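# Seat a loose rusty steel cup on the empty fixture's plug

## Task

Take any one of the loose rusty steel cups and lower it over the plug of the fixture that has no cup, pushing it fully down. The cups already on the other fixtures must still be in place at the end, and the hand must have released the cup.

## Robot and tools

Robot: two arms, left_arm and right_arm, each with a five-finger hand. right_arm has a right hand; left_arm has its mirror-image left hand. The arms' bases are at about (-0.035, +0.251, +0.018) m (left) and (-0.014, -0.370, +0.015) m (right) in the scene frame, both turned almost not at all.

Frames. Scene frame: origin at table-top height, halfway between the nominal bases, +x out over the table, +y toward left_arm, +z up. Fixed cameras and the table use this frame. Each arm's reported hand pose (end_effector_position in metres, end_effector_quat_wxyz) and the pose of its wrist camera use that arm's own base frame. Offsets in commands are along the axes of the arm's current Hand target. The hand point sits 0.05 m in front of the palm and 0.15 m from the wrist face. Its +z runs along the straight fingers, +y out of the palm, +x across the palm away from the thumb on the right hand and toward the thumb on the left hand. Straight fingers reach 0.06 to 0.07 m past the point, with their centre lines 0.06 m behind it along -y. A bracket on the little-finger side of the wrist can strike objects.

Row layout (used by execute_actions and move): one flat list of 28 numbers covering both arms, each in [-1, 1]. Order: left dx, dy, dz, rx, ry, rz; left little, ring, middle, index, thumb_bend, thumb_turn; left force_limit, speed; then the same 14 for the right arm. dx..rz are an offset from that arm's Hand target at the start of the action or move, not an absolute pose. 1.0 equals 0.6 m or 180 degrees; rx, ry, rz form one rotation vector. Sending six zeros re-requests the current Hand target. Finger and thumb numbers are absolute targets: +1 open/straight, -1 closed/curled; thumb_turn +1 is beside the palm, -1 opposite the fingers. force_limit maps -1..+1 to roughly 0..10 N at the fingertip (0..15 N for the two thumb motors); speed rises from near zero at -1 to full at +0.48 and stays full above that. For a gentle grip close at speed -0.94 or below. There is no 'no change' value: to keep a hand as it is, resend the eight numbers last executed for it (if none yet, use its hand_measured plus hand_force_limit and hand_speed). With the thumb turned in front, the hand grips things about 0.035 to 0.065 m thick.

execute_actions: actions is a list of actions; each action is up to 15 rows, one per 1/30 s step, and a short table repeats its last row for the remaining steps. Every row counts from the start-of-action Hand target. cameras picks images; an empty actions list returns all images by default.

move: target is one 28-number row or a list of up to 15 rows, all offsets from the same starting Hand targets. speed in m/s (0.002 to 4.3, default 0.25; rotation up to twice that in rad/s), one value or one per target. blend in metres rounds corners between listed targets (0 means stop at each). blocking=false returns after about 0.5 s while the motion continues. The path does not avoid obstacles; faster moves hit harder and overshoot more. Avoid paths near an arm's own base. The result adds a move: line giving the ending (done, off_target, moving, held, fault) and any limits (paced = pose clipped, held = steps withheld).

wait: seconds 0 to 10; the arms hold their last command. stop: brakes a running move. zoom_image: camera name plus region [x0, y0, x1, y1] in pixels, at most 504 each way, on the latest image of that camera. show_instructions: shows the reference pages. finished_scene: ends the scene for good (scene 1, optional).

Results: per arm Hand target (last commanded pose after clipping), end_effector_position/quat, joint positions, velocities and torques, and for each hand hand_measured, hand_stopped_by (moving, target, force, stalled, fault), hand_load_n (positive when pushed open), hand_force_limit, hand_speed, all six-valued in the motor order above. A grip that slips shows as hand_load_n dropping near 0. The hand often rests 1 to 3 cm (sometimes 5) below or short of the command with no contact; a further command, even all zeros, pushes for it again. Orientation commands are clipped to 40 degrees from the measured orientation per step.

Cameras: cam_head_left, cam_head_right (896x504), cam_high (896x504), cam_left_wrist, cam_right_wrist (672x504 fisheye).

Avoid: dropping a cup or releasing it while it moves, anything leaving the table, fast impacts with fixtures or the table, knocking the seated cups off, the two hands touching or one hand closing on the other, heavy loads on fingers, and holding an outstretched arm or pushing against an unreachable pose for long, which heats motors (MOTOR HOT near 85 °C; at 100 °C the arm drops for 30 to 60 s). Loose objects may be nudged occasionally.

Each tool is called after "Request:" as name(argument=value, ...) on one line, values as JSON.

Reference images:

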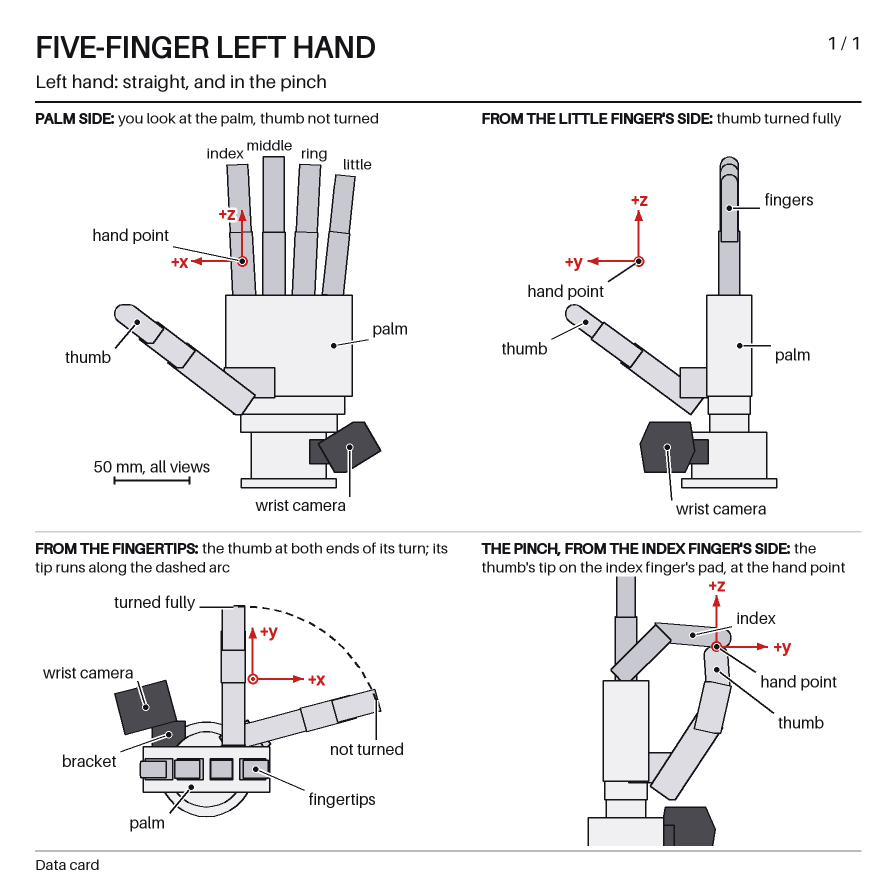

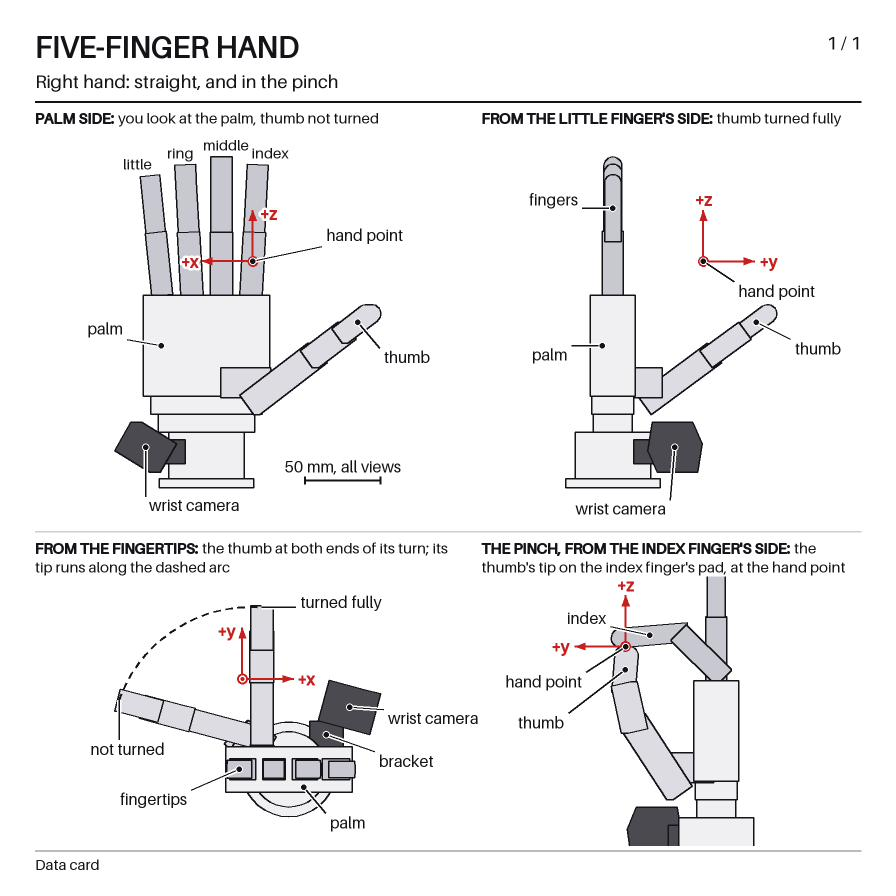

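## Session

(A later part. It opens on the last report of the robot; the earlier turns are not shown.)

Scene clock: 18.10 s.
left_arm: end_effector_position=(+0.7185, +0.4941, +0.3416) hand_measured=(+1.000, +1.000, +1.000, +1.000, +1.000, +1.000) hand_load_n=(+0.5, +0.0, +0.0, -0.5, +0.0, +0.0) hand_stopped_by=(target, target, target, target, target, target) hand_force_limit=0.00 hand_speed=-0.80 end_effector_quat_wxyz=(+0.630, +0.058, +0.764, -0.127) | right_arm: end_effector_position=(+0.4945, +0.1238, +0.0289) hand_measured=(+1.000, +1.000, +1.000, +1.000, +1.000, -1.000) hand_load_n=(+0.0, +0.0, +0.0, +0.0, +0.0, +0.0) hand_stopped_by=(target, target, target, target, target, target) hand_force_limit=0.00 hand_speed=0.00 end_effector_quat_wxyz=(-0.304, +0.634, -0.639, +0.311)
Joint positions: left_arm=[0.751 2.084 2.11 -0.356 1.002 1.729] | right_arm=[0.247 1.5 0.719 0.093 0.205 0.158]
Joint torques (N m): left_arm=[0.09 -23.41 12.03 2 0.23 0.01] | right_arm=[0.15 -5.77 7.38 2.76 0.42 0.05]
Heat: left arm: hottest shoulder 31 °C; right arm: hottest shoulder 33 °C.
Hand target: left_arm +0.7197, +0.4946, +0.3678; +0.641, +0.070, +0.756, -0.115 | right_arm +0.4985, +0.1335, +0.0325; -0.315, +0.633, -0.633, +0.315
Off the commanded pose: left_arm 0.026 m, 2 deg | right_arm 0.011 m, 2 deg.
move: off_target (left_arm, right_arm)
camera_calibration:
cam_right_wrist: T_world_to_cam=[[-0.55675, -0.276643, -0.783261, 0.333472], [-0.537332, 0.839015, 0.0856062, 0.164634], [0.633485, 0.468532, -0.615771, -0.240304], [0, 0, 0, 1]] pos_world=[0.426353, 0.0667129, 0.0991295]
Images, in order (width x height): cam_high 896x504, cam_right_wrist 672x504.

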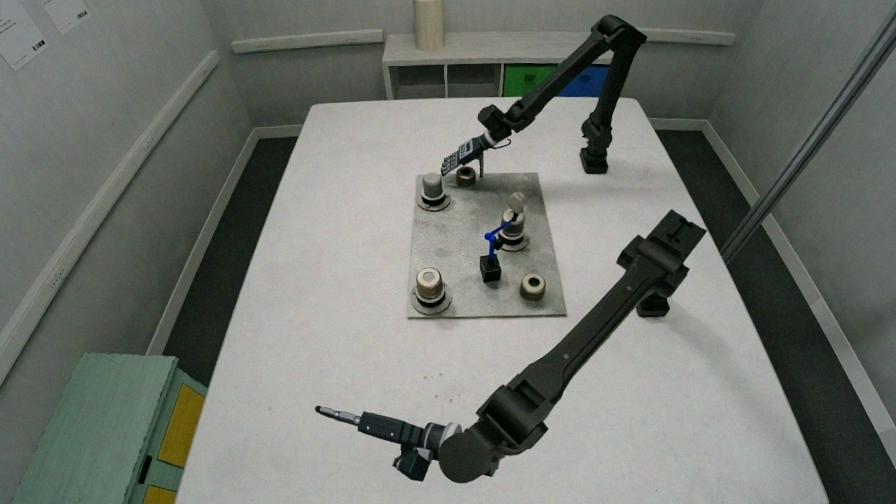

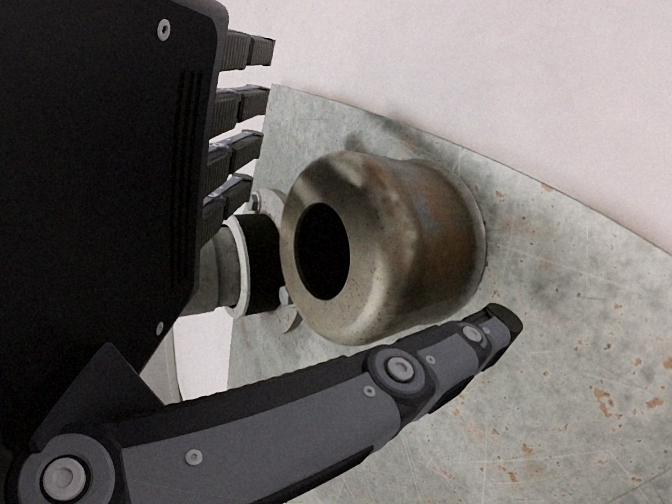

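Request:
move(target=[0,0,0,0,0,0,1,1,1,1,1,1,0,-0.8,0,0,0,0,0,0,1,1,0.2,0.2,1,-1,-0.4,-0.88], speed=0.06, cameras=["cam_right_wrist","cam_high"])

Request:
zoom_image(camera="cam_high", region=[420, 110, 520, 200])

Scene clock: 21.27 s.
left_arm: end_effector_position=(+0.7185, +0.4941, +0.3416) hand_measured=(+1.000, +1.000, +1.000, +1.000, +1.000, +1.000) hand_load_n=(+0.0, +0.0, -0.5, +0.0, +0.0, +0.0) hand_stopped_by=(target, target, target, target, target, target) hand_force_limit=0.00 hand_speed=-0.80 end_effector_quat_wxyz=(+0.630, +0.058, +0.764, -0.127) | right_arm: end_effector_position=(+0.4950, +0.1235, +0.0293) hand_measured=(+1.000, +1.000, +0.200, +0.200, +1.000, -1.000) hand_load_n=(+0.0, -0.5, +0.5, +0.0, +0.0, +0.0) hand_stopped_by=(target, target, target, target, target, target) hand_force_limit=-0.40 hand_speed=-0.88 end_effector_quat_wxyz=(-0.304, +0.634, -0.639, +0.312)
Joint positions: left_arm=[0.751 2.084 2.11 -0.356 1.002 1.729] | right_arm=[0.247 1.5 0.719 0.095 0.207 0.158]
Joint torques (N m): left_arm=[-0.38 -23.24 12.11 1.77 0.25 0.02] | right_arm=[0.21 -5.71 7.36 2.66 0.35 0.04]
Heat: left arm: hottest shoulder 32 °C; right arm: hottest shoulder 33 °C.
Hand target: left_arm +0.7197, +0.4946, +0.3678; +0.641, +0.070, +0.756, -0.115 | right_arm +0.4985, +0.1334, +0.0325; -0.315, +0.633, -0.633, +0.315
Off the commanded pose: left_arm 0.026 m, 2 deg | right_arm 0.011 m, 1 deg.
move: off_target (left_arm, right_arm)
camera_calibration:
cam_right_wrist: T_world_to_cam=[[-0.555206, -0.276347, -0.784461, 0.333286], [-0.53628, 0.839881, 0.0836841, 0.164538], [0.635728, 0.467153, -0.614506, -0.241256], [0, 0, 0, 1]] pos_world=[0.426654, 0.0666137, 0.0994276]
Images, in order (width x height): cam_high 896x504, cam_right_wrist 672x504.

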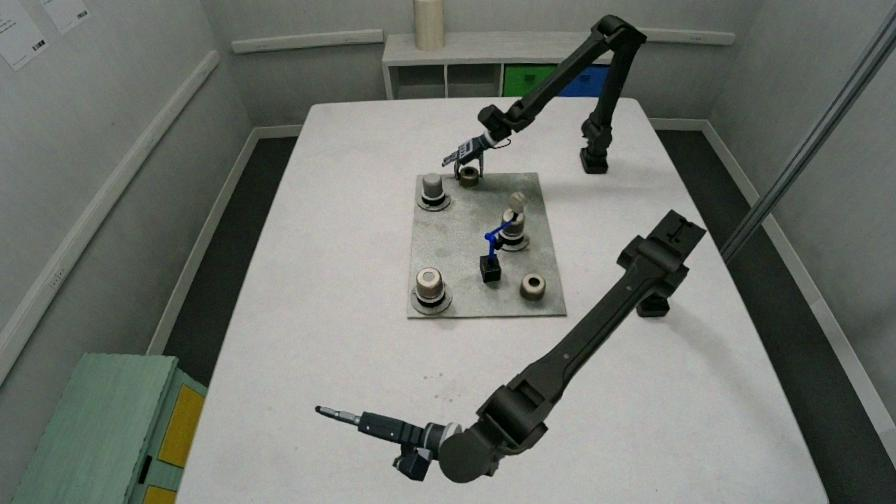

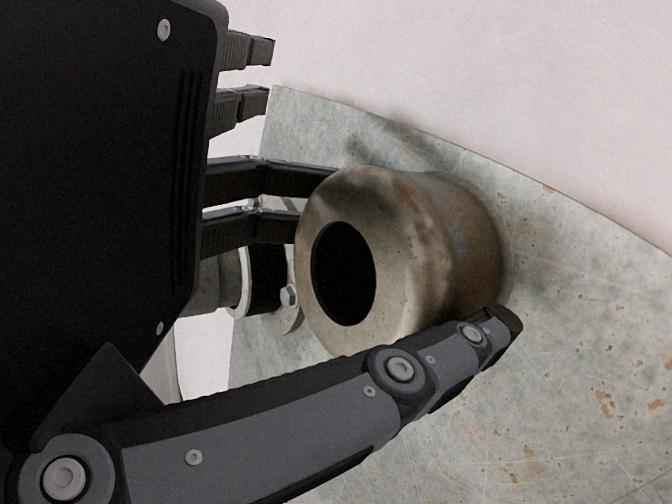

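Scaled by 5.040 from the camera's 896x504 image, which has a finer 1280x720 frame.

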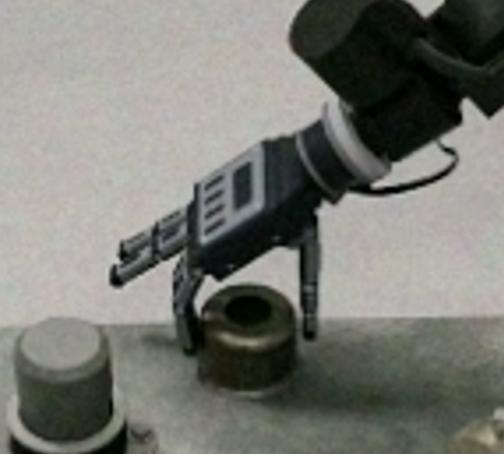

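Request:
move(target=[0,0,0,0,0,0,1,1,1,1,1,1,0,-0.8,0,0,0,0,0,0,1,1,-0.3,-0.3,1,-1,0.0,-0.9], speed=0.06, cameras=["cam_right_wrist","cam_high"])

Request:
zoom_image(camera="cam_high", region=[420, 110, 520, 200])

Scene clock: 22.27 s.
left_arm: end_effector_position=(+0.7185, +0.4941, +0.3416) hand_measured=(+1.000, +1.000, +1.000, +1.000, +1.000, +1.000) hand_load_n=(+0.0, +0.0, +0.0, +0.0, +0.0, +0.0) hand_stopped_by=(target, target, target, target, target, target) hand_force_limit=0.00 hand_speed=-0.80 end_effector_quat_wxyz=(+0.630, +0.058, +0.764, -0.127) | right_arm: end_effector_position=(+0.4950, +0.1235, +0.0293) hand_measured=(+1.000, +1.000, +0.156, +0.148, +1.000, -1.000) hand_load_n=(+0.0, +0.0, +4.0, +6.5, +1.5, +0.0) hand_stopped_by=(target, target, force, force, target, target) hand_force_limit=0.00 hand_speed=-0.90 end_effector_quat_wxyz=(-0.304, +0.634, -0.639, +0.312)
Joint positions: left_arm=[0.751 2.084 2.11 -0.356 1.002 1.729] | right_arm=[0.247 1.5 0.719 0.095 0.207 0.158]
Joint torques (N m): left_arm=[0.62 -23 11.9 1.96 0.16 0.04] | right_arm=[0.21 -5.77 7.35 2.66 0.34 0.05]
Heat: left arm: hottest shoulder 32 °C; right arm: hottest shoulder 33 °C.
Hand target: left_arm +0.7197, +0.4946, +0.3678; +0.641, +0.070, +0.756, -0.115 | right_arm +0.4985, +0.1335, +0.0325; -0.315, +0.633, -0.633, +0.315
Off the commanded pose: left_arm 0.026 m, 2 deg | right_arm 0.011 m, 1 deg.
move: off_target (left_arm, right_arm)
camera_calibration:
cam_right_wrist: T_world_to_cam=[[-0.555206, -0.276347, -0.784461, 0.333286], [-0.53628, 0.839881, 0.0836841, 0.164538], [0.635728, 0.467153, -0.614506, -0.241256], [0, 0, 0, 1]] pos_world=[0.426654, 0.0666137, 0.0994276]
Images, in order (width x height): cam_high 896x504, cam_right_wrist 672x504.

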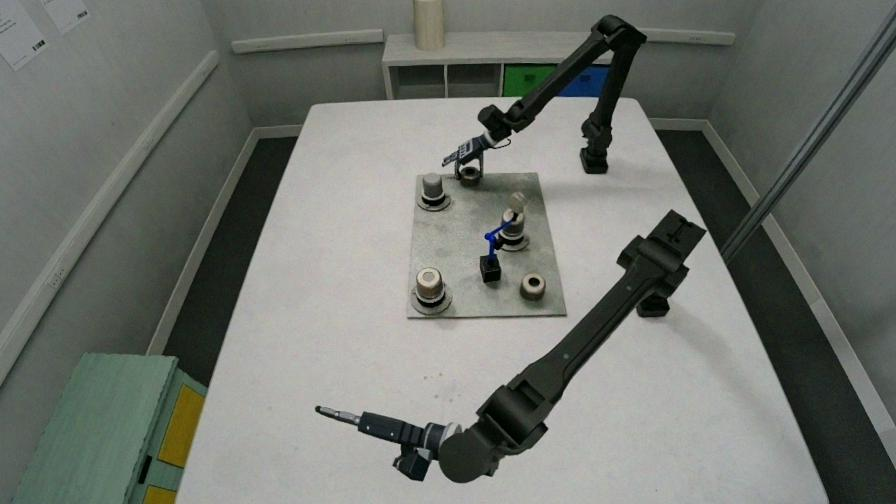

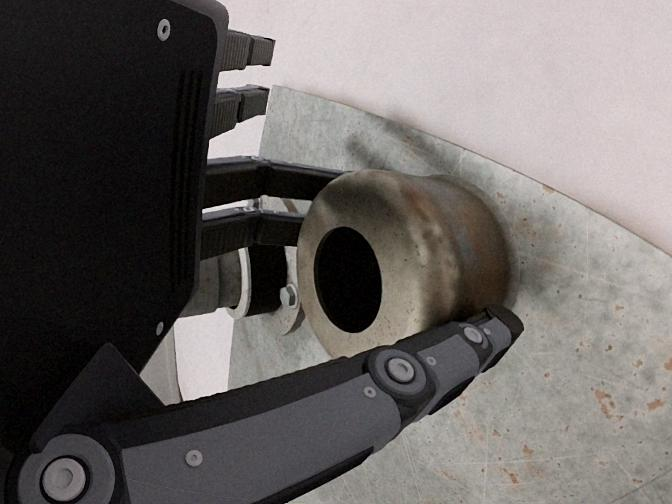

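Scaled by 5.040 from the camera's 896x504 image, which has a finer 1280x720 frame.

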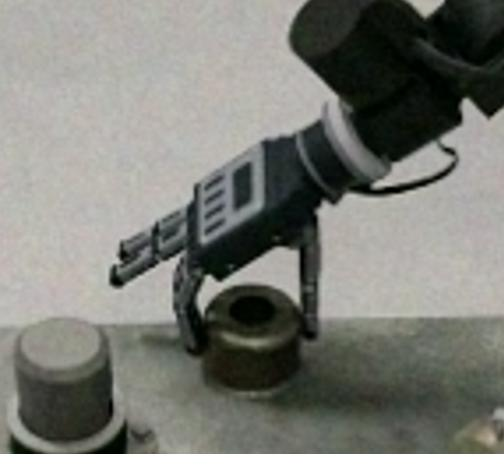

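Request:
move(target=[0,0,0,0,0,0,1,1,1,1,1,1,0,-0.8,0,0,0,0,0,0,1,1,-0.5,-0.5,1,-1,0.4,-0.9], speed=0.06, cameras=[])

Request:
move(target=[0,0,0,0,0,0,1,1,1,1,1,1,0,-0.8,0,-0.0532,-0.0401,0,0,0,1,1,-0.5,-0.5,1,-1,0.4,-0.9], speed=0.06, cameras=["cam_right_wrist","cam_high"])

Request:
zoom_image(camera="cam_high", region=[420, 110, 520, 200])

Scene clock: 23.30 s.
left_arm: end_effector_position=(+0.7185, +0.4941, +0.3416) hand_measured=(+1.000, +1.000, +1.000, +1.000, +1.000, +1.000) hand_load_n=(+0.0, +0.0, +0.0, -0.5, +0.0, +0.0) hand_stopped_by=(target, target, target, target, target, target) hand_force_limit=0.00 hand_speed=-0.80 end_effector_quat_wxyz=(+0.630, +0.058, +0.764, -0.127) | right_arm: end_effector_position=(+0.4950, +0.1235, +0.0293) hand_measured=(+1.000, +1.000, +0.142, +0.142, +1.000, -1.000) hand_load_n=(+0.0, +0.0, +10.0, +8.0, +2.5, +1.0) hand_stopped_by=(target, target, force, force, target, target) hand_force_limit=0.40 hand_speed=-0.90 end_effector_quat_wxyz=(-0.304, +0.634, -0.639, +0.312)
Joint positions: left_arm=[0.751 2.084 2.11 -0.356 1.002 1.729] | right_arm=[0.247 1.5 0.719 0.095 0.207 0.158]
Joint torques (N m): left_arm=[0.21 -24.23 12.15 2.02 0.23 -0.04] | right_arm=[0.15 -5.77 7.35 2.66 0.34 0.05]
Heat: left arm: hottest shoulder 32 °C; right arm: hottest shoulder 33 °C.
Hand target: left_arm +0.7197, +0.4946, +0.3678; +0.641, +0.070, +0.756, -0.115 | right_arm +0.4985, +0.1335, +0.0325; -0.315, +0.633, -0.633, +0.315
Off the commanded pose: left_arm 0.026 m, 2 deg | right_arm 0.011 m, 1 deg.
move: off_target (left_arm, right_arm)
No camera images: "cameras" was empty.

Scene clock: 24.57 s.
left_arm: end_effector_position=(+0.7185, +0.4941, +0.3416) hand_measured=(+1.000, +1.000, +1.000, +1.000, +1.000, +1.000) hand_load_n=(+0.0, +0.0, +0.0, +0.0, +0.0, +0.0) hand_stopped_by=(target, target, target, target, target, target) hand_force_limit=0.00 hand_speed=-0.80 end_effector_quat_wxyz=(+0.630, +0.058, +0.764, -0.127) | right_arm: end_effector_position=(+0.4776, +0.1191, +0.0309) hand_measured=(+1.000, +1.000, +0.142, +0.142, +1.000, -1.000) hand_load_n=(+0.0, -0.5, +9.5, +8.0, +2.5, +1.0) hand_stopped_by=(target, target, force, force, target, target) hand_force_limit=0.40 hand_speed=-0.90 end_effector_quat_wxyz=(-0.280, +0.645, -0.646, +0.298)
Joint positions: left_arm=[0.751 2.084 2.11 -0.356 1.002 1.729] | right_arm=[0.247 1.462 0.719 -0.004 0.207 0.158]
Joint torques (N m): left_arm=[-0.26 -23.82 12.14 1.84 0.19 0.03] | right_arm=[0.21 -8.82 11.34 1.32 0.33 0.05]
Heat: left arm: hottest shoulder 32 °C; right arm: hottest shoulder 33 °C.
Hand target: left_arm +0.7197, +0.4946, +0.3678; +0.641, +0.070, +0.756, -0.115 | right_arm +0.4985, +0.1335, +0.0724; -0.315, +0.633, -0.633, +0.315
Off the commanded pose: left_arm 0.026 m, 2 deg | right_arm 0.049 m, 5 deg.
move: off_target (left_arm, right_arm)
camera_calibration:
cam_right_wrist: T_world_to_cam=[[-0.600323, -0.287698, -0.746219, 0.345333], [-0.530774, 0.841274, 0.102655, 0.155336], [0.598241, 0.457699, -0.657738, -0.206786], [0, 0, 0, 1]] pos_world=[0.413467, 0.0633172, 0.105737]
Images, in order (width x height): cam_high 896x504, cam_right_wrist 672x504.

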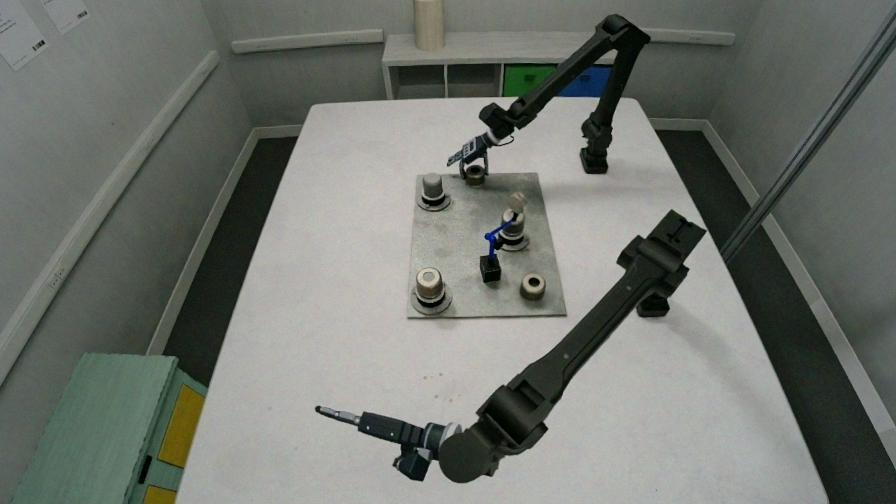

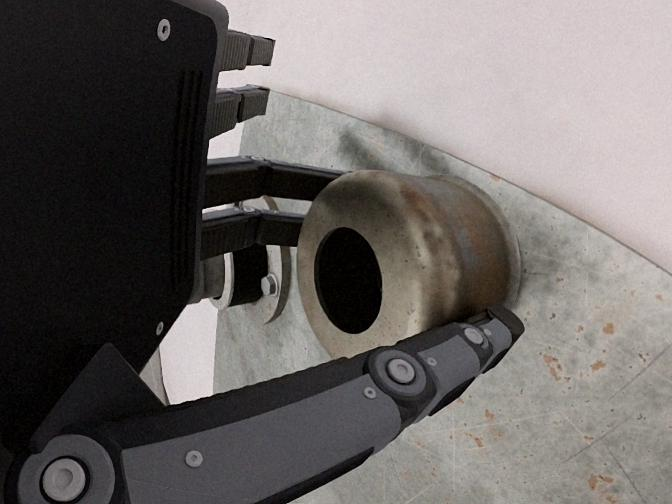

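Scaled by 5.040 from the camera's 896x504 image, which has a finer 1280x720 frame.

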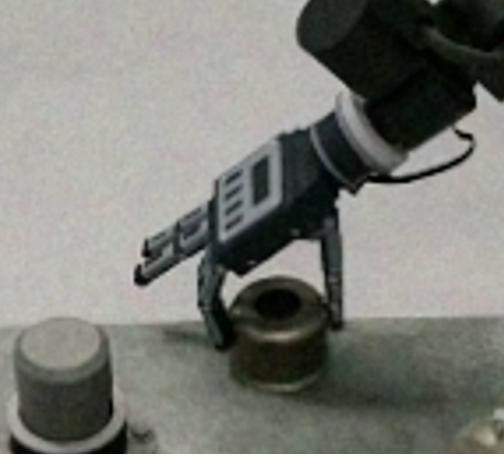

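Request:
move(target=[0,0,0,0,0,0,1,1,1,1,1,1,0,-0.8,0,-0.0532,-0.0401,0,0,0,1,1,-0.5,-0.5,1,-1,0.4,-0.9], speed=0.06, cameras=["cam_right_wrist","cam_high"])

Request:
zoom_image(camera="cam_high", region=[420, 110, 520, 200])

Scene clock: 26.10 s.
left_arm: end_effector_position=(+0.7185, +0.4941, +0.3416) hand_measured=(+1.000, +1.000, +1.000, +1.000, +1.000, +1.000) hand_load_n=(+0.0, +0.0, +0.0, +0.0, +0.0, +0.0) hand_stopped_by=(target, target, target, target, target, target) hand_force_limit=0.00 hand_speed=-0.80 end_effector_quat_wxyz=(+0.630, +0.058, +0.764, -0.127) | right_arm: end_effector_position=(+0.4602, +0.1147, +0.0527) hand_measured=(+1.000, +1.000, +0.142, +0.142, +1.000, -1.000) hand_load_n=(+0.0, +0.0, +10.0, +8.0, +2.5, +1.0) hand_stopped_by=(target, target, force, force, target, target) hand_force_limit=0.40 hand_speed=-0.90 end_effector_quat_wxyz=(-0.265, +0.651, -0.649, +0.289)
Joint positions: left_arm=[0.751 2.084 2.11 -0.356 1.002 1.729] | right_arm=[0.247 1.379 0.728 -0.134 0.207 0.158]
Joint torques (N m): left_arm=[-0.73 -23.24 12.01 2 0.19 0.04] | right_arm=[0.21 -7.88 15.5 1.29 0.33 0.05]
Heat: left arm: hottest shoulder 32 °C; right arm: hottest shoulder 33 °C.
Hand target: left_arm +0.7197, +0.4946, +0.3678; +0.641, +0.070, +0.756, -0.115 | right_arm +0.4986, +0.1335, +0.1124; -0.315, +0.633, -0.633, +0.315
Off the commanded pose: left_arm 0.026 m, 2 deg | right_arm 0.073 m, 7 deg.
move: off_target (left_arm, right_arm)
camera_calibration:
cam_right_wrist: T_world_to_cam=[[-0.627419, -0.294503, -0.720842, 0.361777], [-0.526772, 0.842275, 0.114385, 0.144992], [0.573461, 0.451487, -0.683595, -0.166556], [0, 0, 0, 1]] pos_world=[0.398876, 0.0596194, 0.130342]
Images, in order (width x height): cam_high 896x504, cam_right_wrist 672x504.

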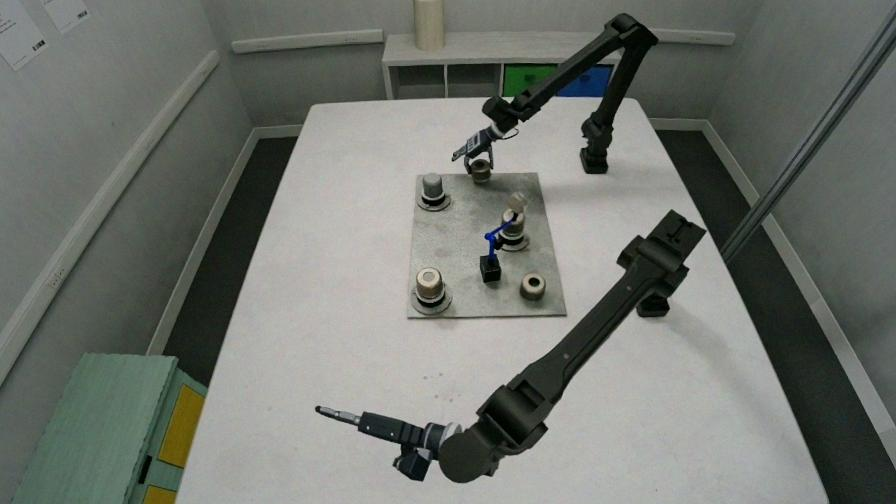

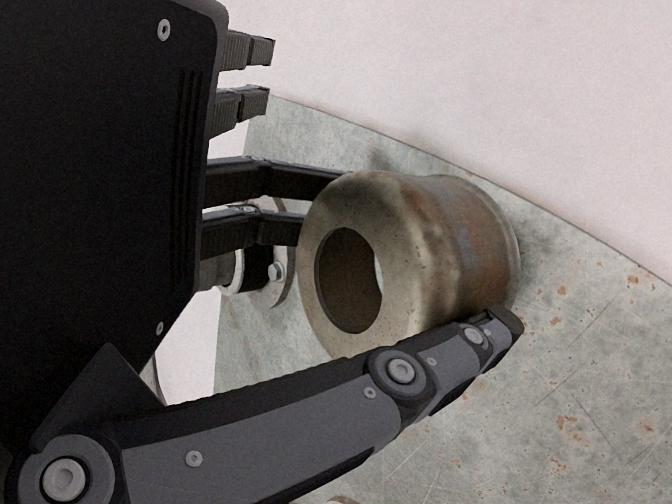

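Scaled by 5.040 from the camera's 896x504 image, which has a finer 1280x720 frame.

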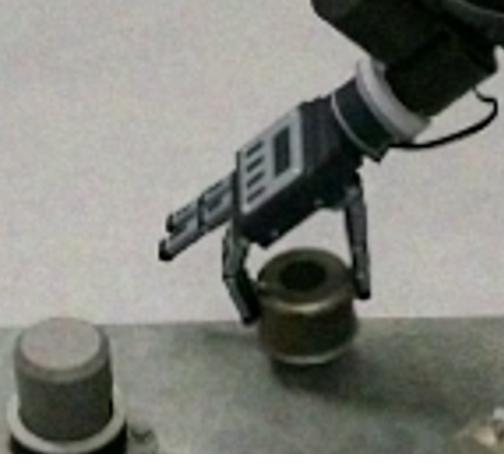

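Request:
move(target=[0,0,0,0,0,0,1,1,1,1,1,1,0,-0.8,-0.0583,-0.204,-0.0285,0.022,0,0,1,1,-0.5,-0.5,1,-1,0.4,-0.9], speed=0.08, cameras=["cam_right_wrist","cam_high"])

Request:
zoom_image(camera="cam_high", region=[400, 90, 520, 220])

Scene clock: 29.43 s.
left_arm: end_effector_position=(+0.7185, +0.4941, +0.3416) hand_measured=(+1.000, +1.000, +1.000, +1.000, +1.000, +1.000) hand_load_n=(+0.0, +0.0, +0.0, +0.0, +0.5, +0.0) hand_stopped_by=(target, target, target, target, target, target) hand_force_limit=0.00 hand_speed=-0.80 end_effector_quat_wxyz=(+0.630, +0.058, +0.764, -0.127) | right_arm: end_effector_position=(+0.5300, +0.1500, +0.1672) hand_measured=(+1.000, +1.000, +0.142, +0.142, +1.000, -1.000) hand_load_n=(+0.0, +0.0, +10.0, +8.0, +2.5, +1.0) hand_stopped_by=(target, target, force, force, target, target) hand_force_limit=0.40 hand_speed=-0.90 end_effector_quat_wxyz=(-0.297, +0.642, -0.631, +0.320)
Joint positions: left_arm=[0.751 2.084 2.11 -0.356 1.002 1.729] | right_arm=[0.295 1.383 1.03 -0.341 0.252 0.158]
Joint torques (N m): left_arm=[0.26 -23.71 11.97 1.81 0.27 -0.04] | right_arm=[0.15 -6.71 17.42 1.47 0.47 0.18]
Heat: left arm: hottest shoulder 32 °C; right arm: hottest shoulder 33 °C.
Hand target: left_arm +0.7197, +0.4946, +0.3678; +0.641, +0.070, +0.756, -0.115 | right_arm +0.5587, +0.1685, +0.2204; -0.337, +0.622, -0.621, +0.337
Off the commanded pose: left_arm 0.026 m, 2 deg | right_arm 0.063 m, 6 deg.
move: off_target (left_arm, right_arm)
camera_calibration:
cam_right_wrist: T_world_to_cam=[[-0.551315, -0.306568, -0.77593, 0.469149], [-0.546568, 0.835384, 0.0582907, 0.159848], [0.630329, 0.456235, -0.62812, -0.184384], [0, 0, 0, 1]] pos_world=[0.46224, 0.0944145, 0.238894]
Images, in order (width x height): cam_high 896x504, cam_right_wrist 672x504.

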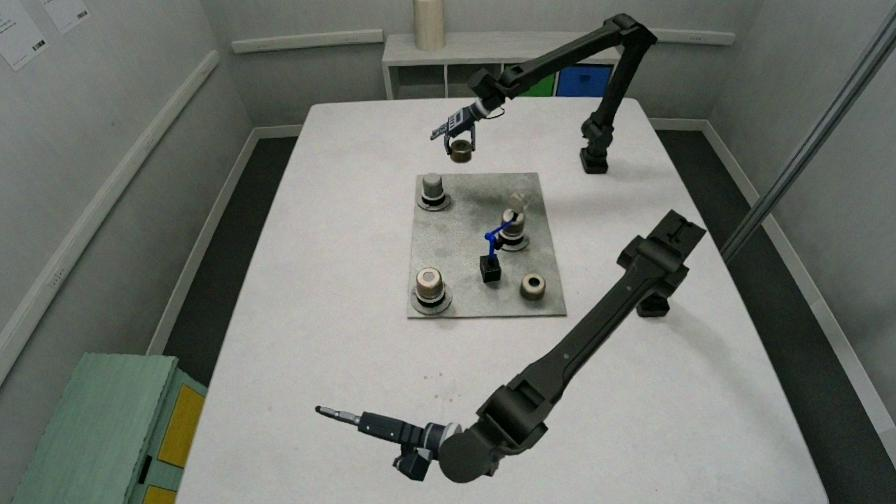

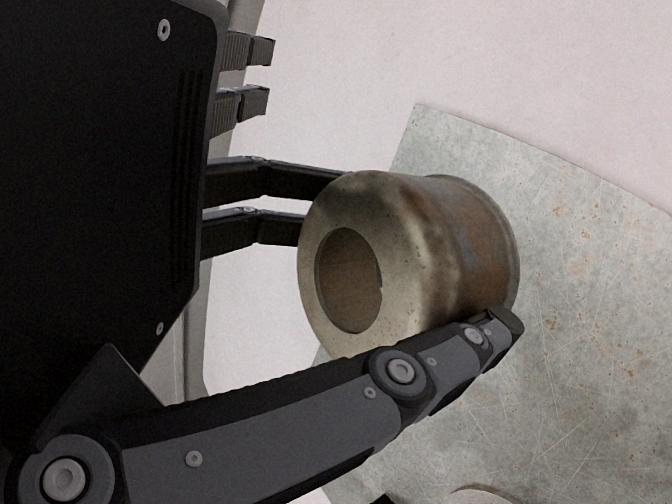

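Scaled by 3.877 from the camera's 896x504 image, which has a finer 1280x720 frame.

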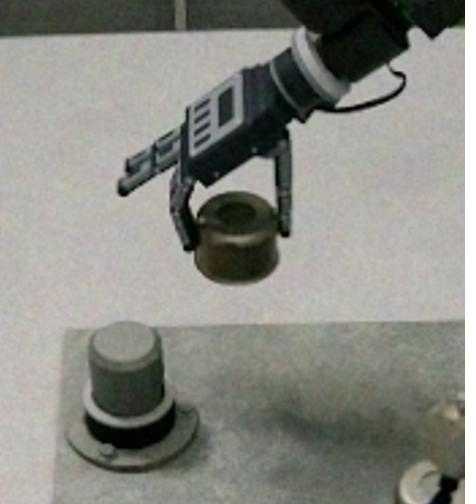

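Request:
move(target=[0,0,0,0,0,0,1,1,1,1,1,1,0,-0.8,-0.1067,-0.074,0.1507,0.0,-0.0056,0.0076,1,1,-0.5,-0.5,1,-1,0.4,-0.9], speed=0.08, cameras=["cam_right_wrist","cam_high","cam_head_left","cam_head_right"])

Request:
zoom_image(camera="cam_high", region=[390, 100, 510, 230])

Request:
zoom_image(camera="cam_head_left", region=[480, 170, 640, 310])

Request:
zoom_image(camera="cam_head_right", region=[480, 170, 640, 310])

Scene clock: 31.97 s.
left_arm: end_effector_position=(+0.7185, +0.4941, +0.3416) hand_measured=(+1.000, +1.000, +1.000, +1.000, +1.000, +1.000) hand_load_n=(+0.0, +0.0, +0.0, +0.0, +0.0, +0.0) hand_stopped_by=(target, target, target, target, target, target) hand_force_limit=0.00 hand_speed=-0.80 end_effector_quat_wxyz=(+0.630, +0.058, +0.764, -0.127) | right_arm: end_effector_position=(+0.6291, +0.2103, +0.1489) hand_measured=(+1.000, +1.000, +0.142, +0.142, +1.000, -1.000) hand_load_n=(+0.0, +0.0, +10.0, +8.0, +2.5, +1.0) hand_stopped_by=(target, target, force, force, target, target) hand_force_limit=0.40 hand_speed=-0.90 end_effector_quat_wxyz=(-0.301, +0.642, -0.633, +0.311)
Joint positions: left_arm=[0.751 2.084 2.11 -0.356 1.002 1.729] | right_arm=[0.341 1.684 1.328 -0.35 0.272 0.201]
Joint torques (N m): left_arm=[-0.03 -24.06 12.04 1.73 0.22 0.01] | right_arm=[0.09 -10.64 17.8 1.44 0.49 0.26]
Heat: left arm: hottest shoulder 32 °C; right arm: hottest shoulder 33 °C.
Hand target: left_arm +0.7197, +0.4946, +0.3678; +0.641, +0.070, +0.756, -0.115 | right_arm +0.6586, +0.2326, +0.2081; -0.346, +0.618, -0.626, +0.327
Off the commanded pose: left_arm 0.026 m, 2 deg | right_arm 0.070 m, 6 deg.
move: off_target (left_arm, right_arm)
camera_calibration:
cam_right_wrist: T_world_to_cam=[[-0.555507, -0.294944, -0.777445, 0.528558], [-0.54967, 0.831809, 0.0771863, 0.164642], [0.62392, 0.470215, -0.624197, -0.285326], [0, 0, 0, 1]] pos_world=[0.562137, 0.153109, 0.220117]
Images, in order (width x height): cam_head_left 896x504, cam_head_right 896x504, cam_high 896x504, cam_right_wrist 672x504.

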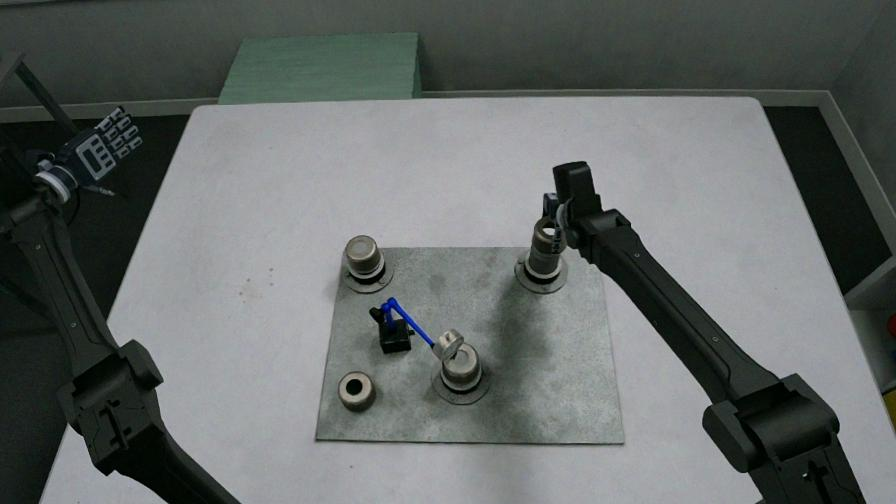

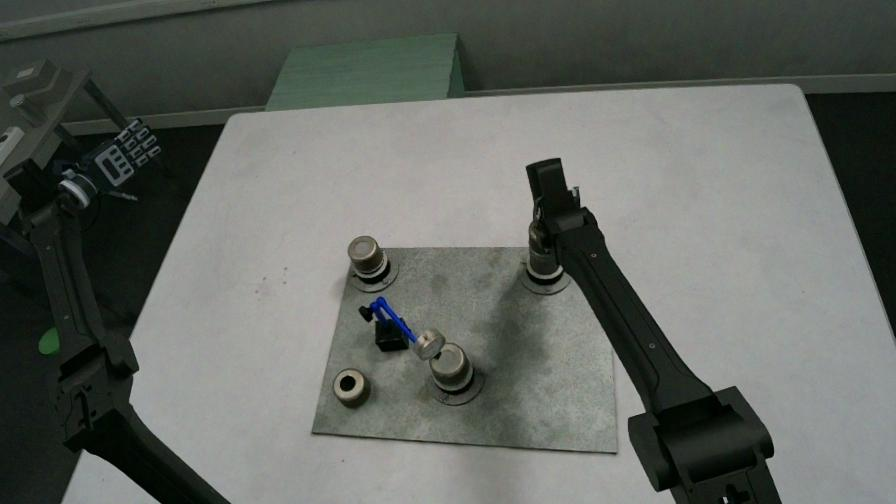

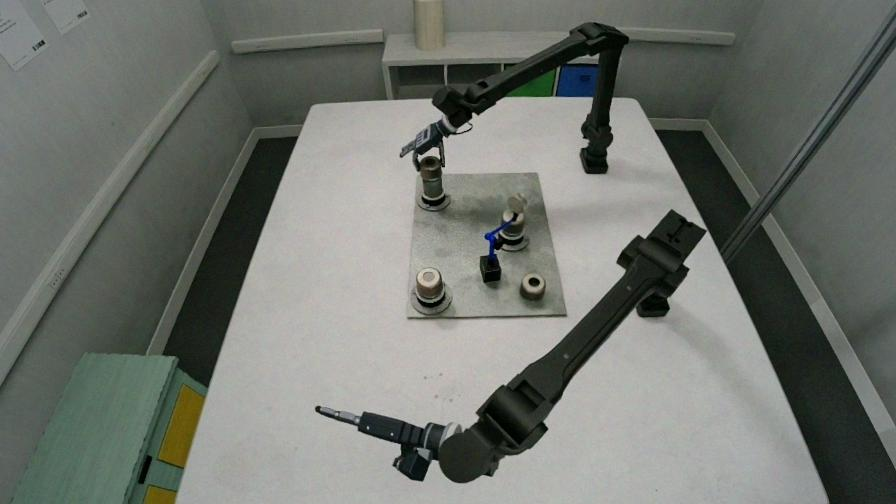

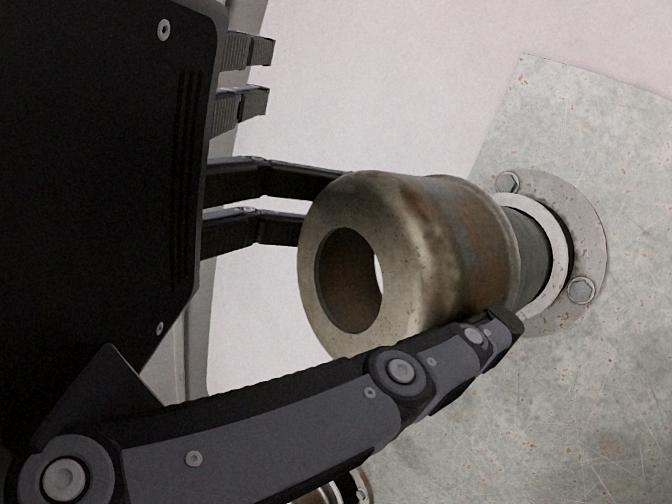

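Scaled by 3.877 from the camera's 896x504 image, which has a finer 1280x720 frame.

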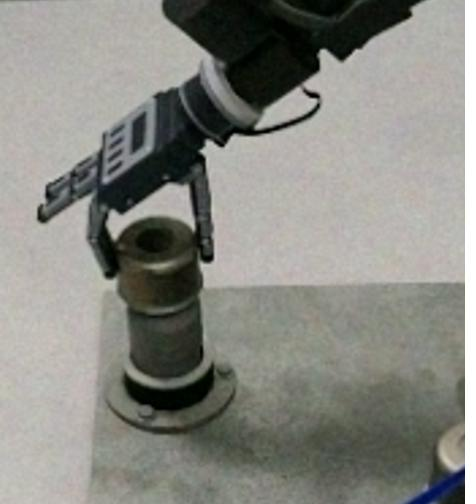

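Scaled by 3.150 from the camera's 896x504 image, which has a finer 1280x720 frame.

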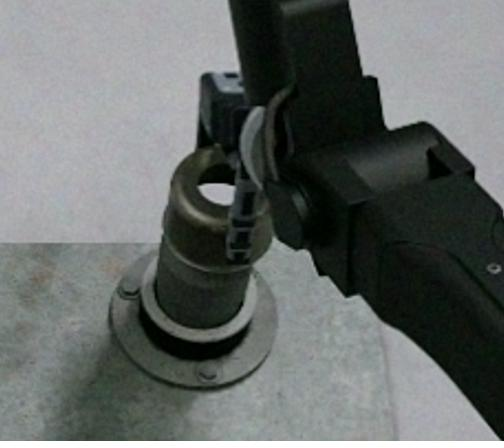

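Scaled by 3.150 from the camera's 896x504 image, which has a finer 1280x720 frame.

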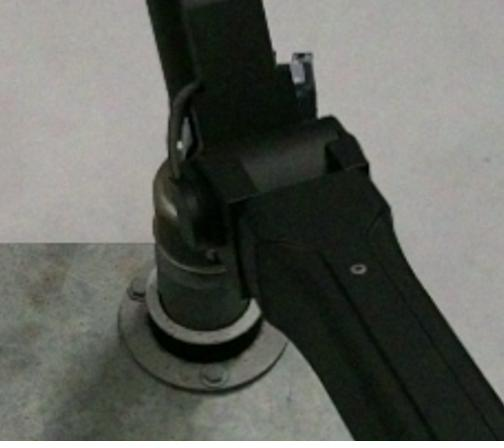

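Request:
zoom_image(camera="cam_high", region=[405, 140, 465, 220])

Request:
zoom_image(camera="cam_head_left", region=[510, 205, 580, 295])

Request:
zoom_image(camera="cam_right_wrist", region=[280, 150, 640, 370])

Scaled by 6.300 from the camera's 896x504 image, which has a finer 1280x720 frame.

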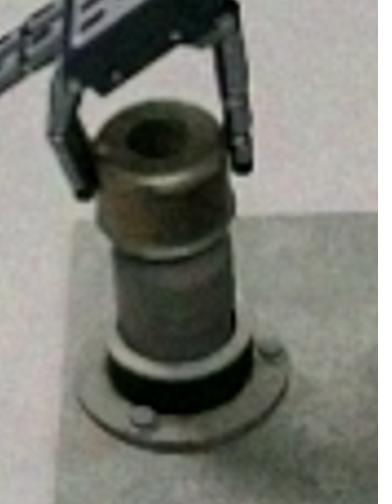

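Scaled by 5.600 from the camera's 896x504 image, which has a finer 1280x720 frame.

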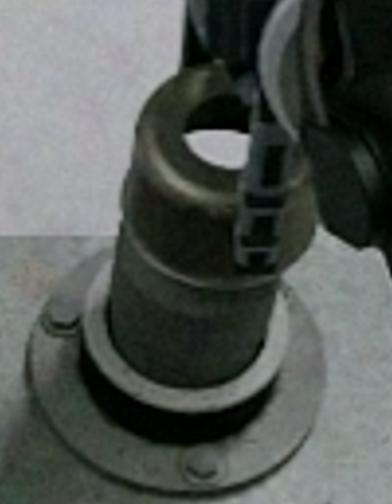

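Scaled by 1.400 from the camera's 672x504 image, which has a finer 960x720 frame.

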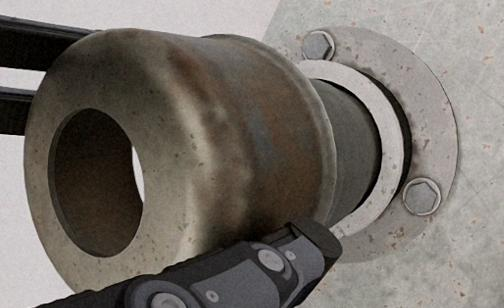

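Request:
move(target=[0,0,0,0,0,0,1,1,1,1,1,1,0,-0.8,-0.0043,0.0443,0.024,0.0,0,0,1,1,-0.5,-0.5,1,-1,0.4,-0.9], speed=0.05, cameras=["cam_right_wrist","cam_high","cam_head_left"])

Request:
zoom_image(camera="cam_high", region=[405, 140, 465, 220])

Request:
zoom_image(camera="cam_head_left", region=[510, 205, 580, 295])

Scene clock: 34.90 s.
left_arm: end_effector_position=(+0.7185, +0.4941, +0.3416) hand_measured=(+1.000, +1.000, +1.000, +1.000, +1.000, +1.000) hand_load_n=(+0.0, +0.0, +0.0, +0.0, +0.0, +0.0) hand_stopped_by=(target, target, target, target, target, target) hand_force_limit=0.00 hand_speed=-0.80 end_effector_quat_wxyz=(+0.630, +0.058, +0.764, -0.127) | right_arm: end_effector_position=(+0.6343, +0.2165, +0.1374) hand_measured=(+1.000, +1.000, +0.142, +0.142, +1.000, -1.000) hand_load_n=(+0.0, +0.0, +9.5, +8.0, +2.5, +0.5) hand_stopped_by=(target, target, force, force, target, target) hand_force_limit=0.40 hand_speed=-0.90 end_effector_quat_wxyz=(-0.303, +0.641, -0.633, +0.313)
Joint positions: left_arm=[0.751 2.084 2.11 -0.356 1.002 1.729] | right_arm=[0.348 1.71 1.328 -0.32 0.278 0.206]
Joint torques (N m): left_arm=[0.15 -24.41 12.12 1.83 0.18 -0.03] | right_arm=[0.15 -10.93 13.46 3.15 0.5 0.25]
Heat: left arm: hottest shoulder 33 °C; right arm: hottest shoulder 33 °C.
Hand target: left_arm +0.7197, +0.4946, +0.3678; +0.641, +0.070, +0.756, -0.115 | right_arm +0.6562, +0.2361, +0.1781; -0.346, +0.618, -0.626, +0.327
Off the commanded pose: left_arm 0.026 m, 2 deg | right_arm 0.050 m, 6 deg.
move: off_target (left_arm, right_arm)
camera_calibration:
cam_right_wrist: T_world_to_cam=[[-0.55177, -0.293825, -0.780524, 0.5222], [-0.549973, 0.831747, 0.0756807, 0.163592], [0.626961, 0.471025, -0.620528, -0.301343], [0, 0, 0, 1]] pos_world=[0.567036, 0.159309, 0.208217]
Images, in order (width x height): cam_head_left 896x504, cam_high 896x504, cam_right_wrist 672x504.

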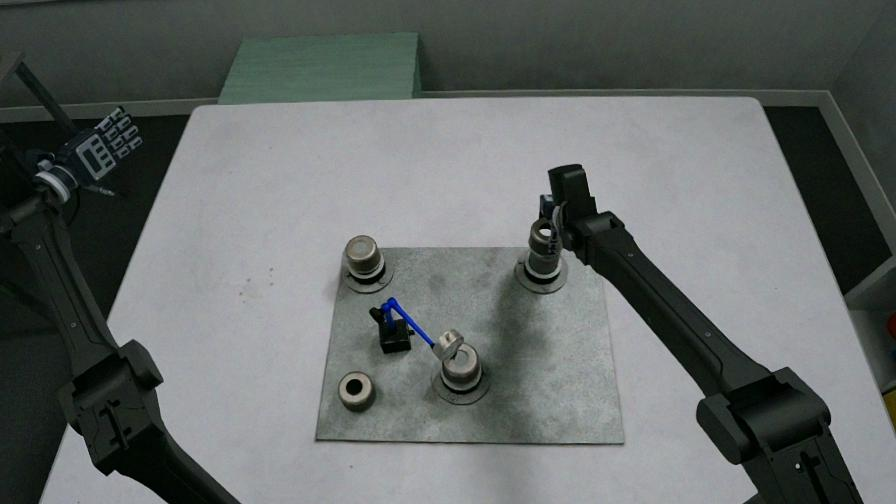

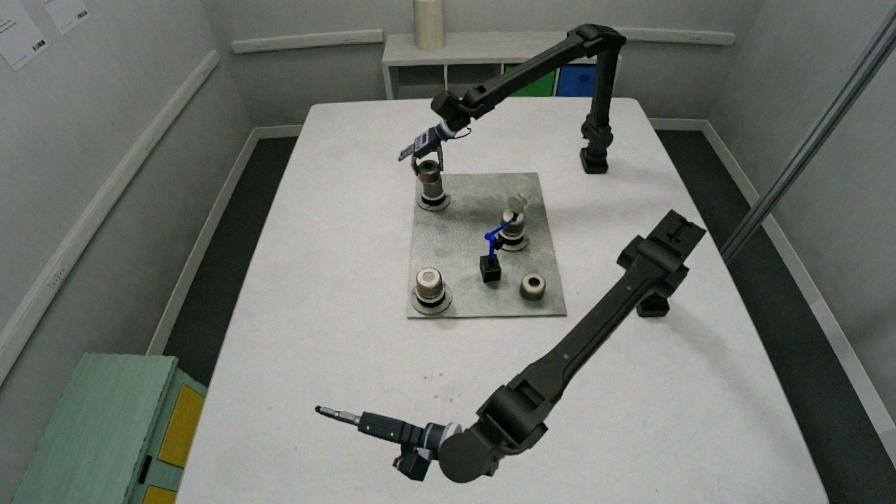

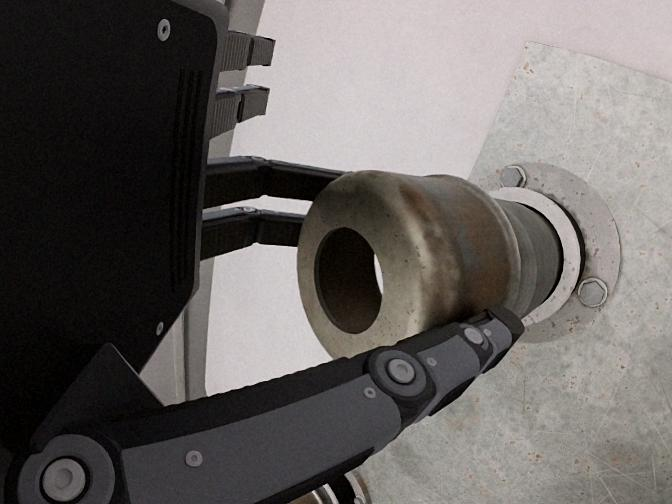

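Scaled by 6.300 from the camera's 896x504 image, which has a finer 1280x720 frame.

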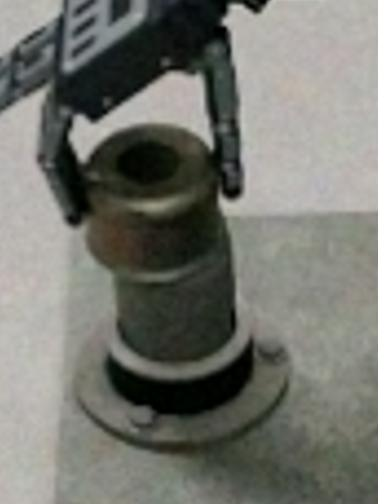

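Scaled by 5.600 from the camera's 896x504 image, which has a finer 1280x720 frame.

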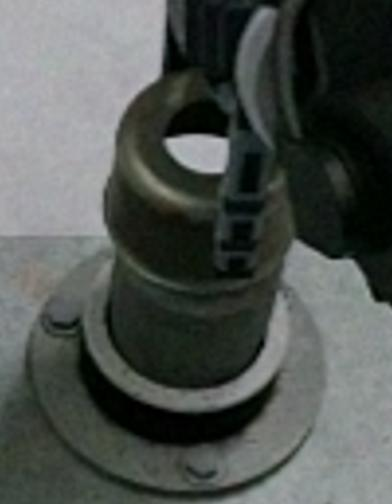

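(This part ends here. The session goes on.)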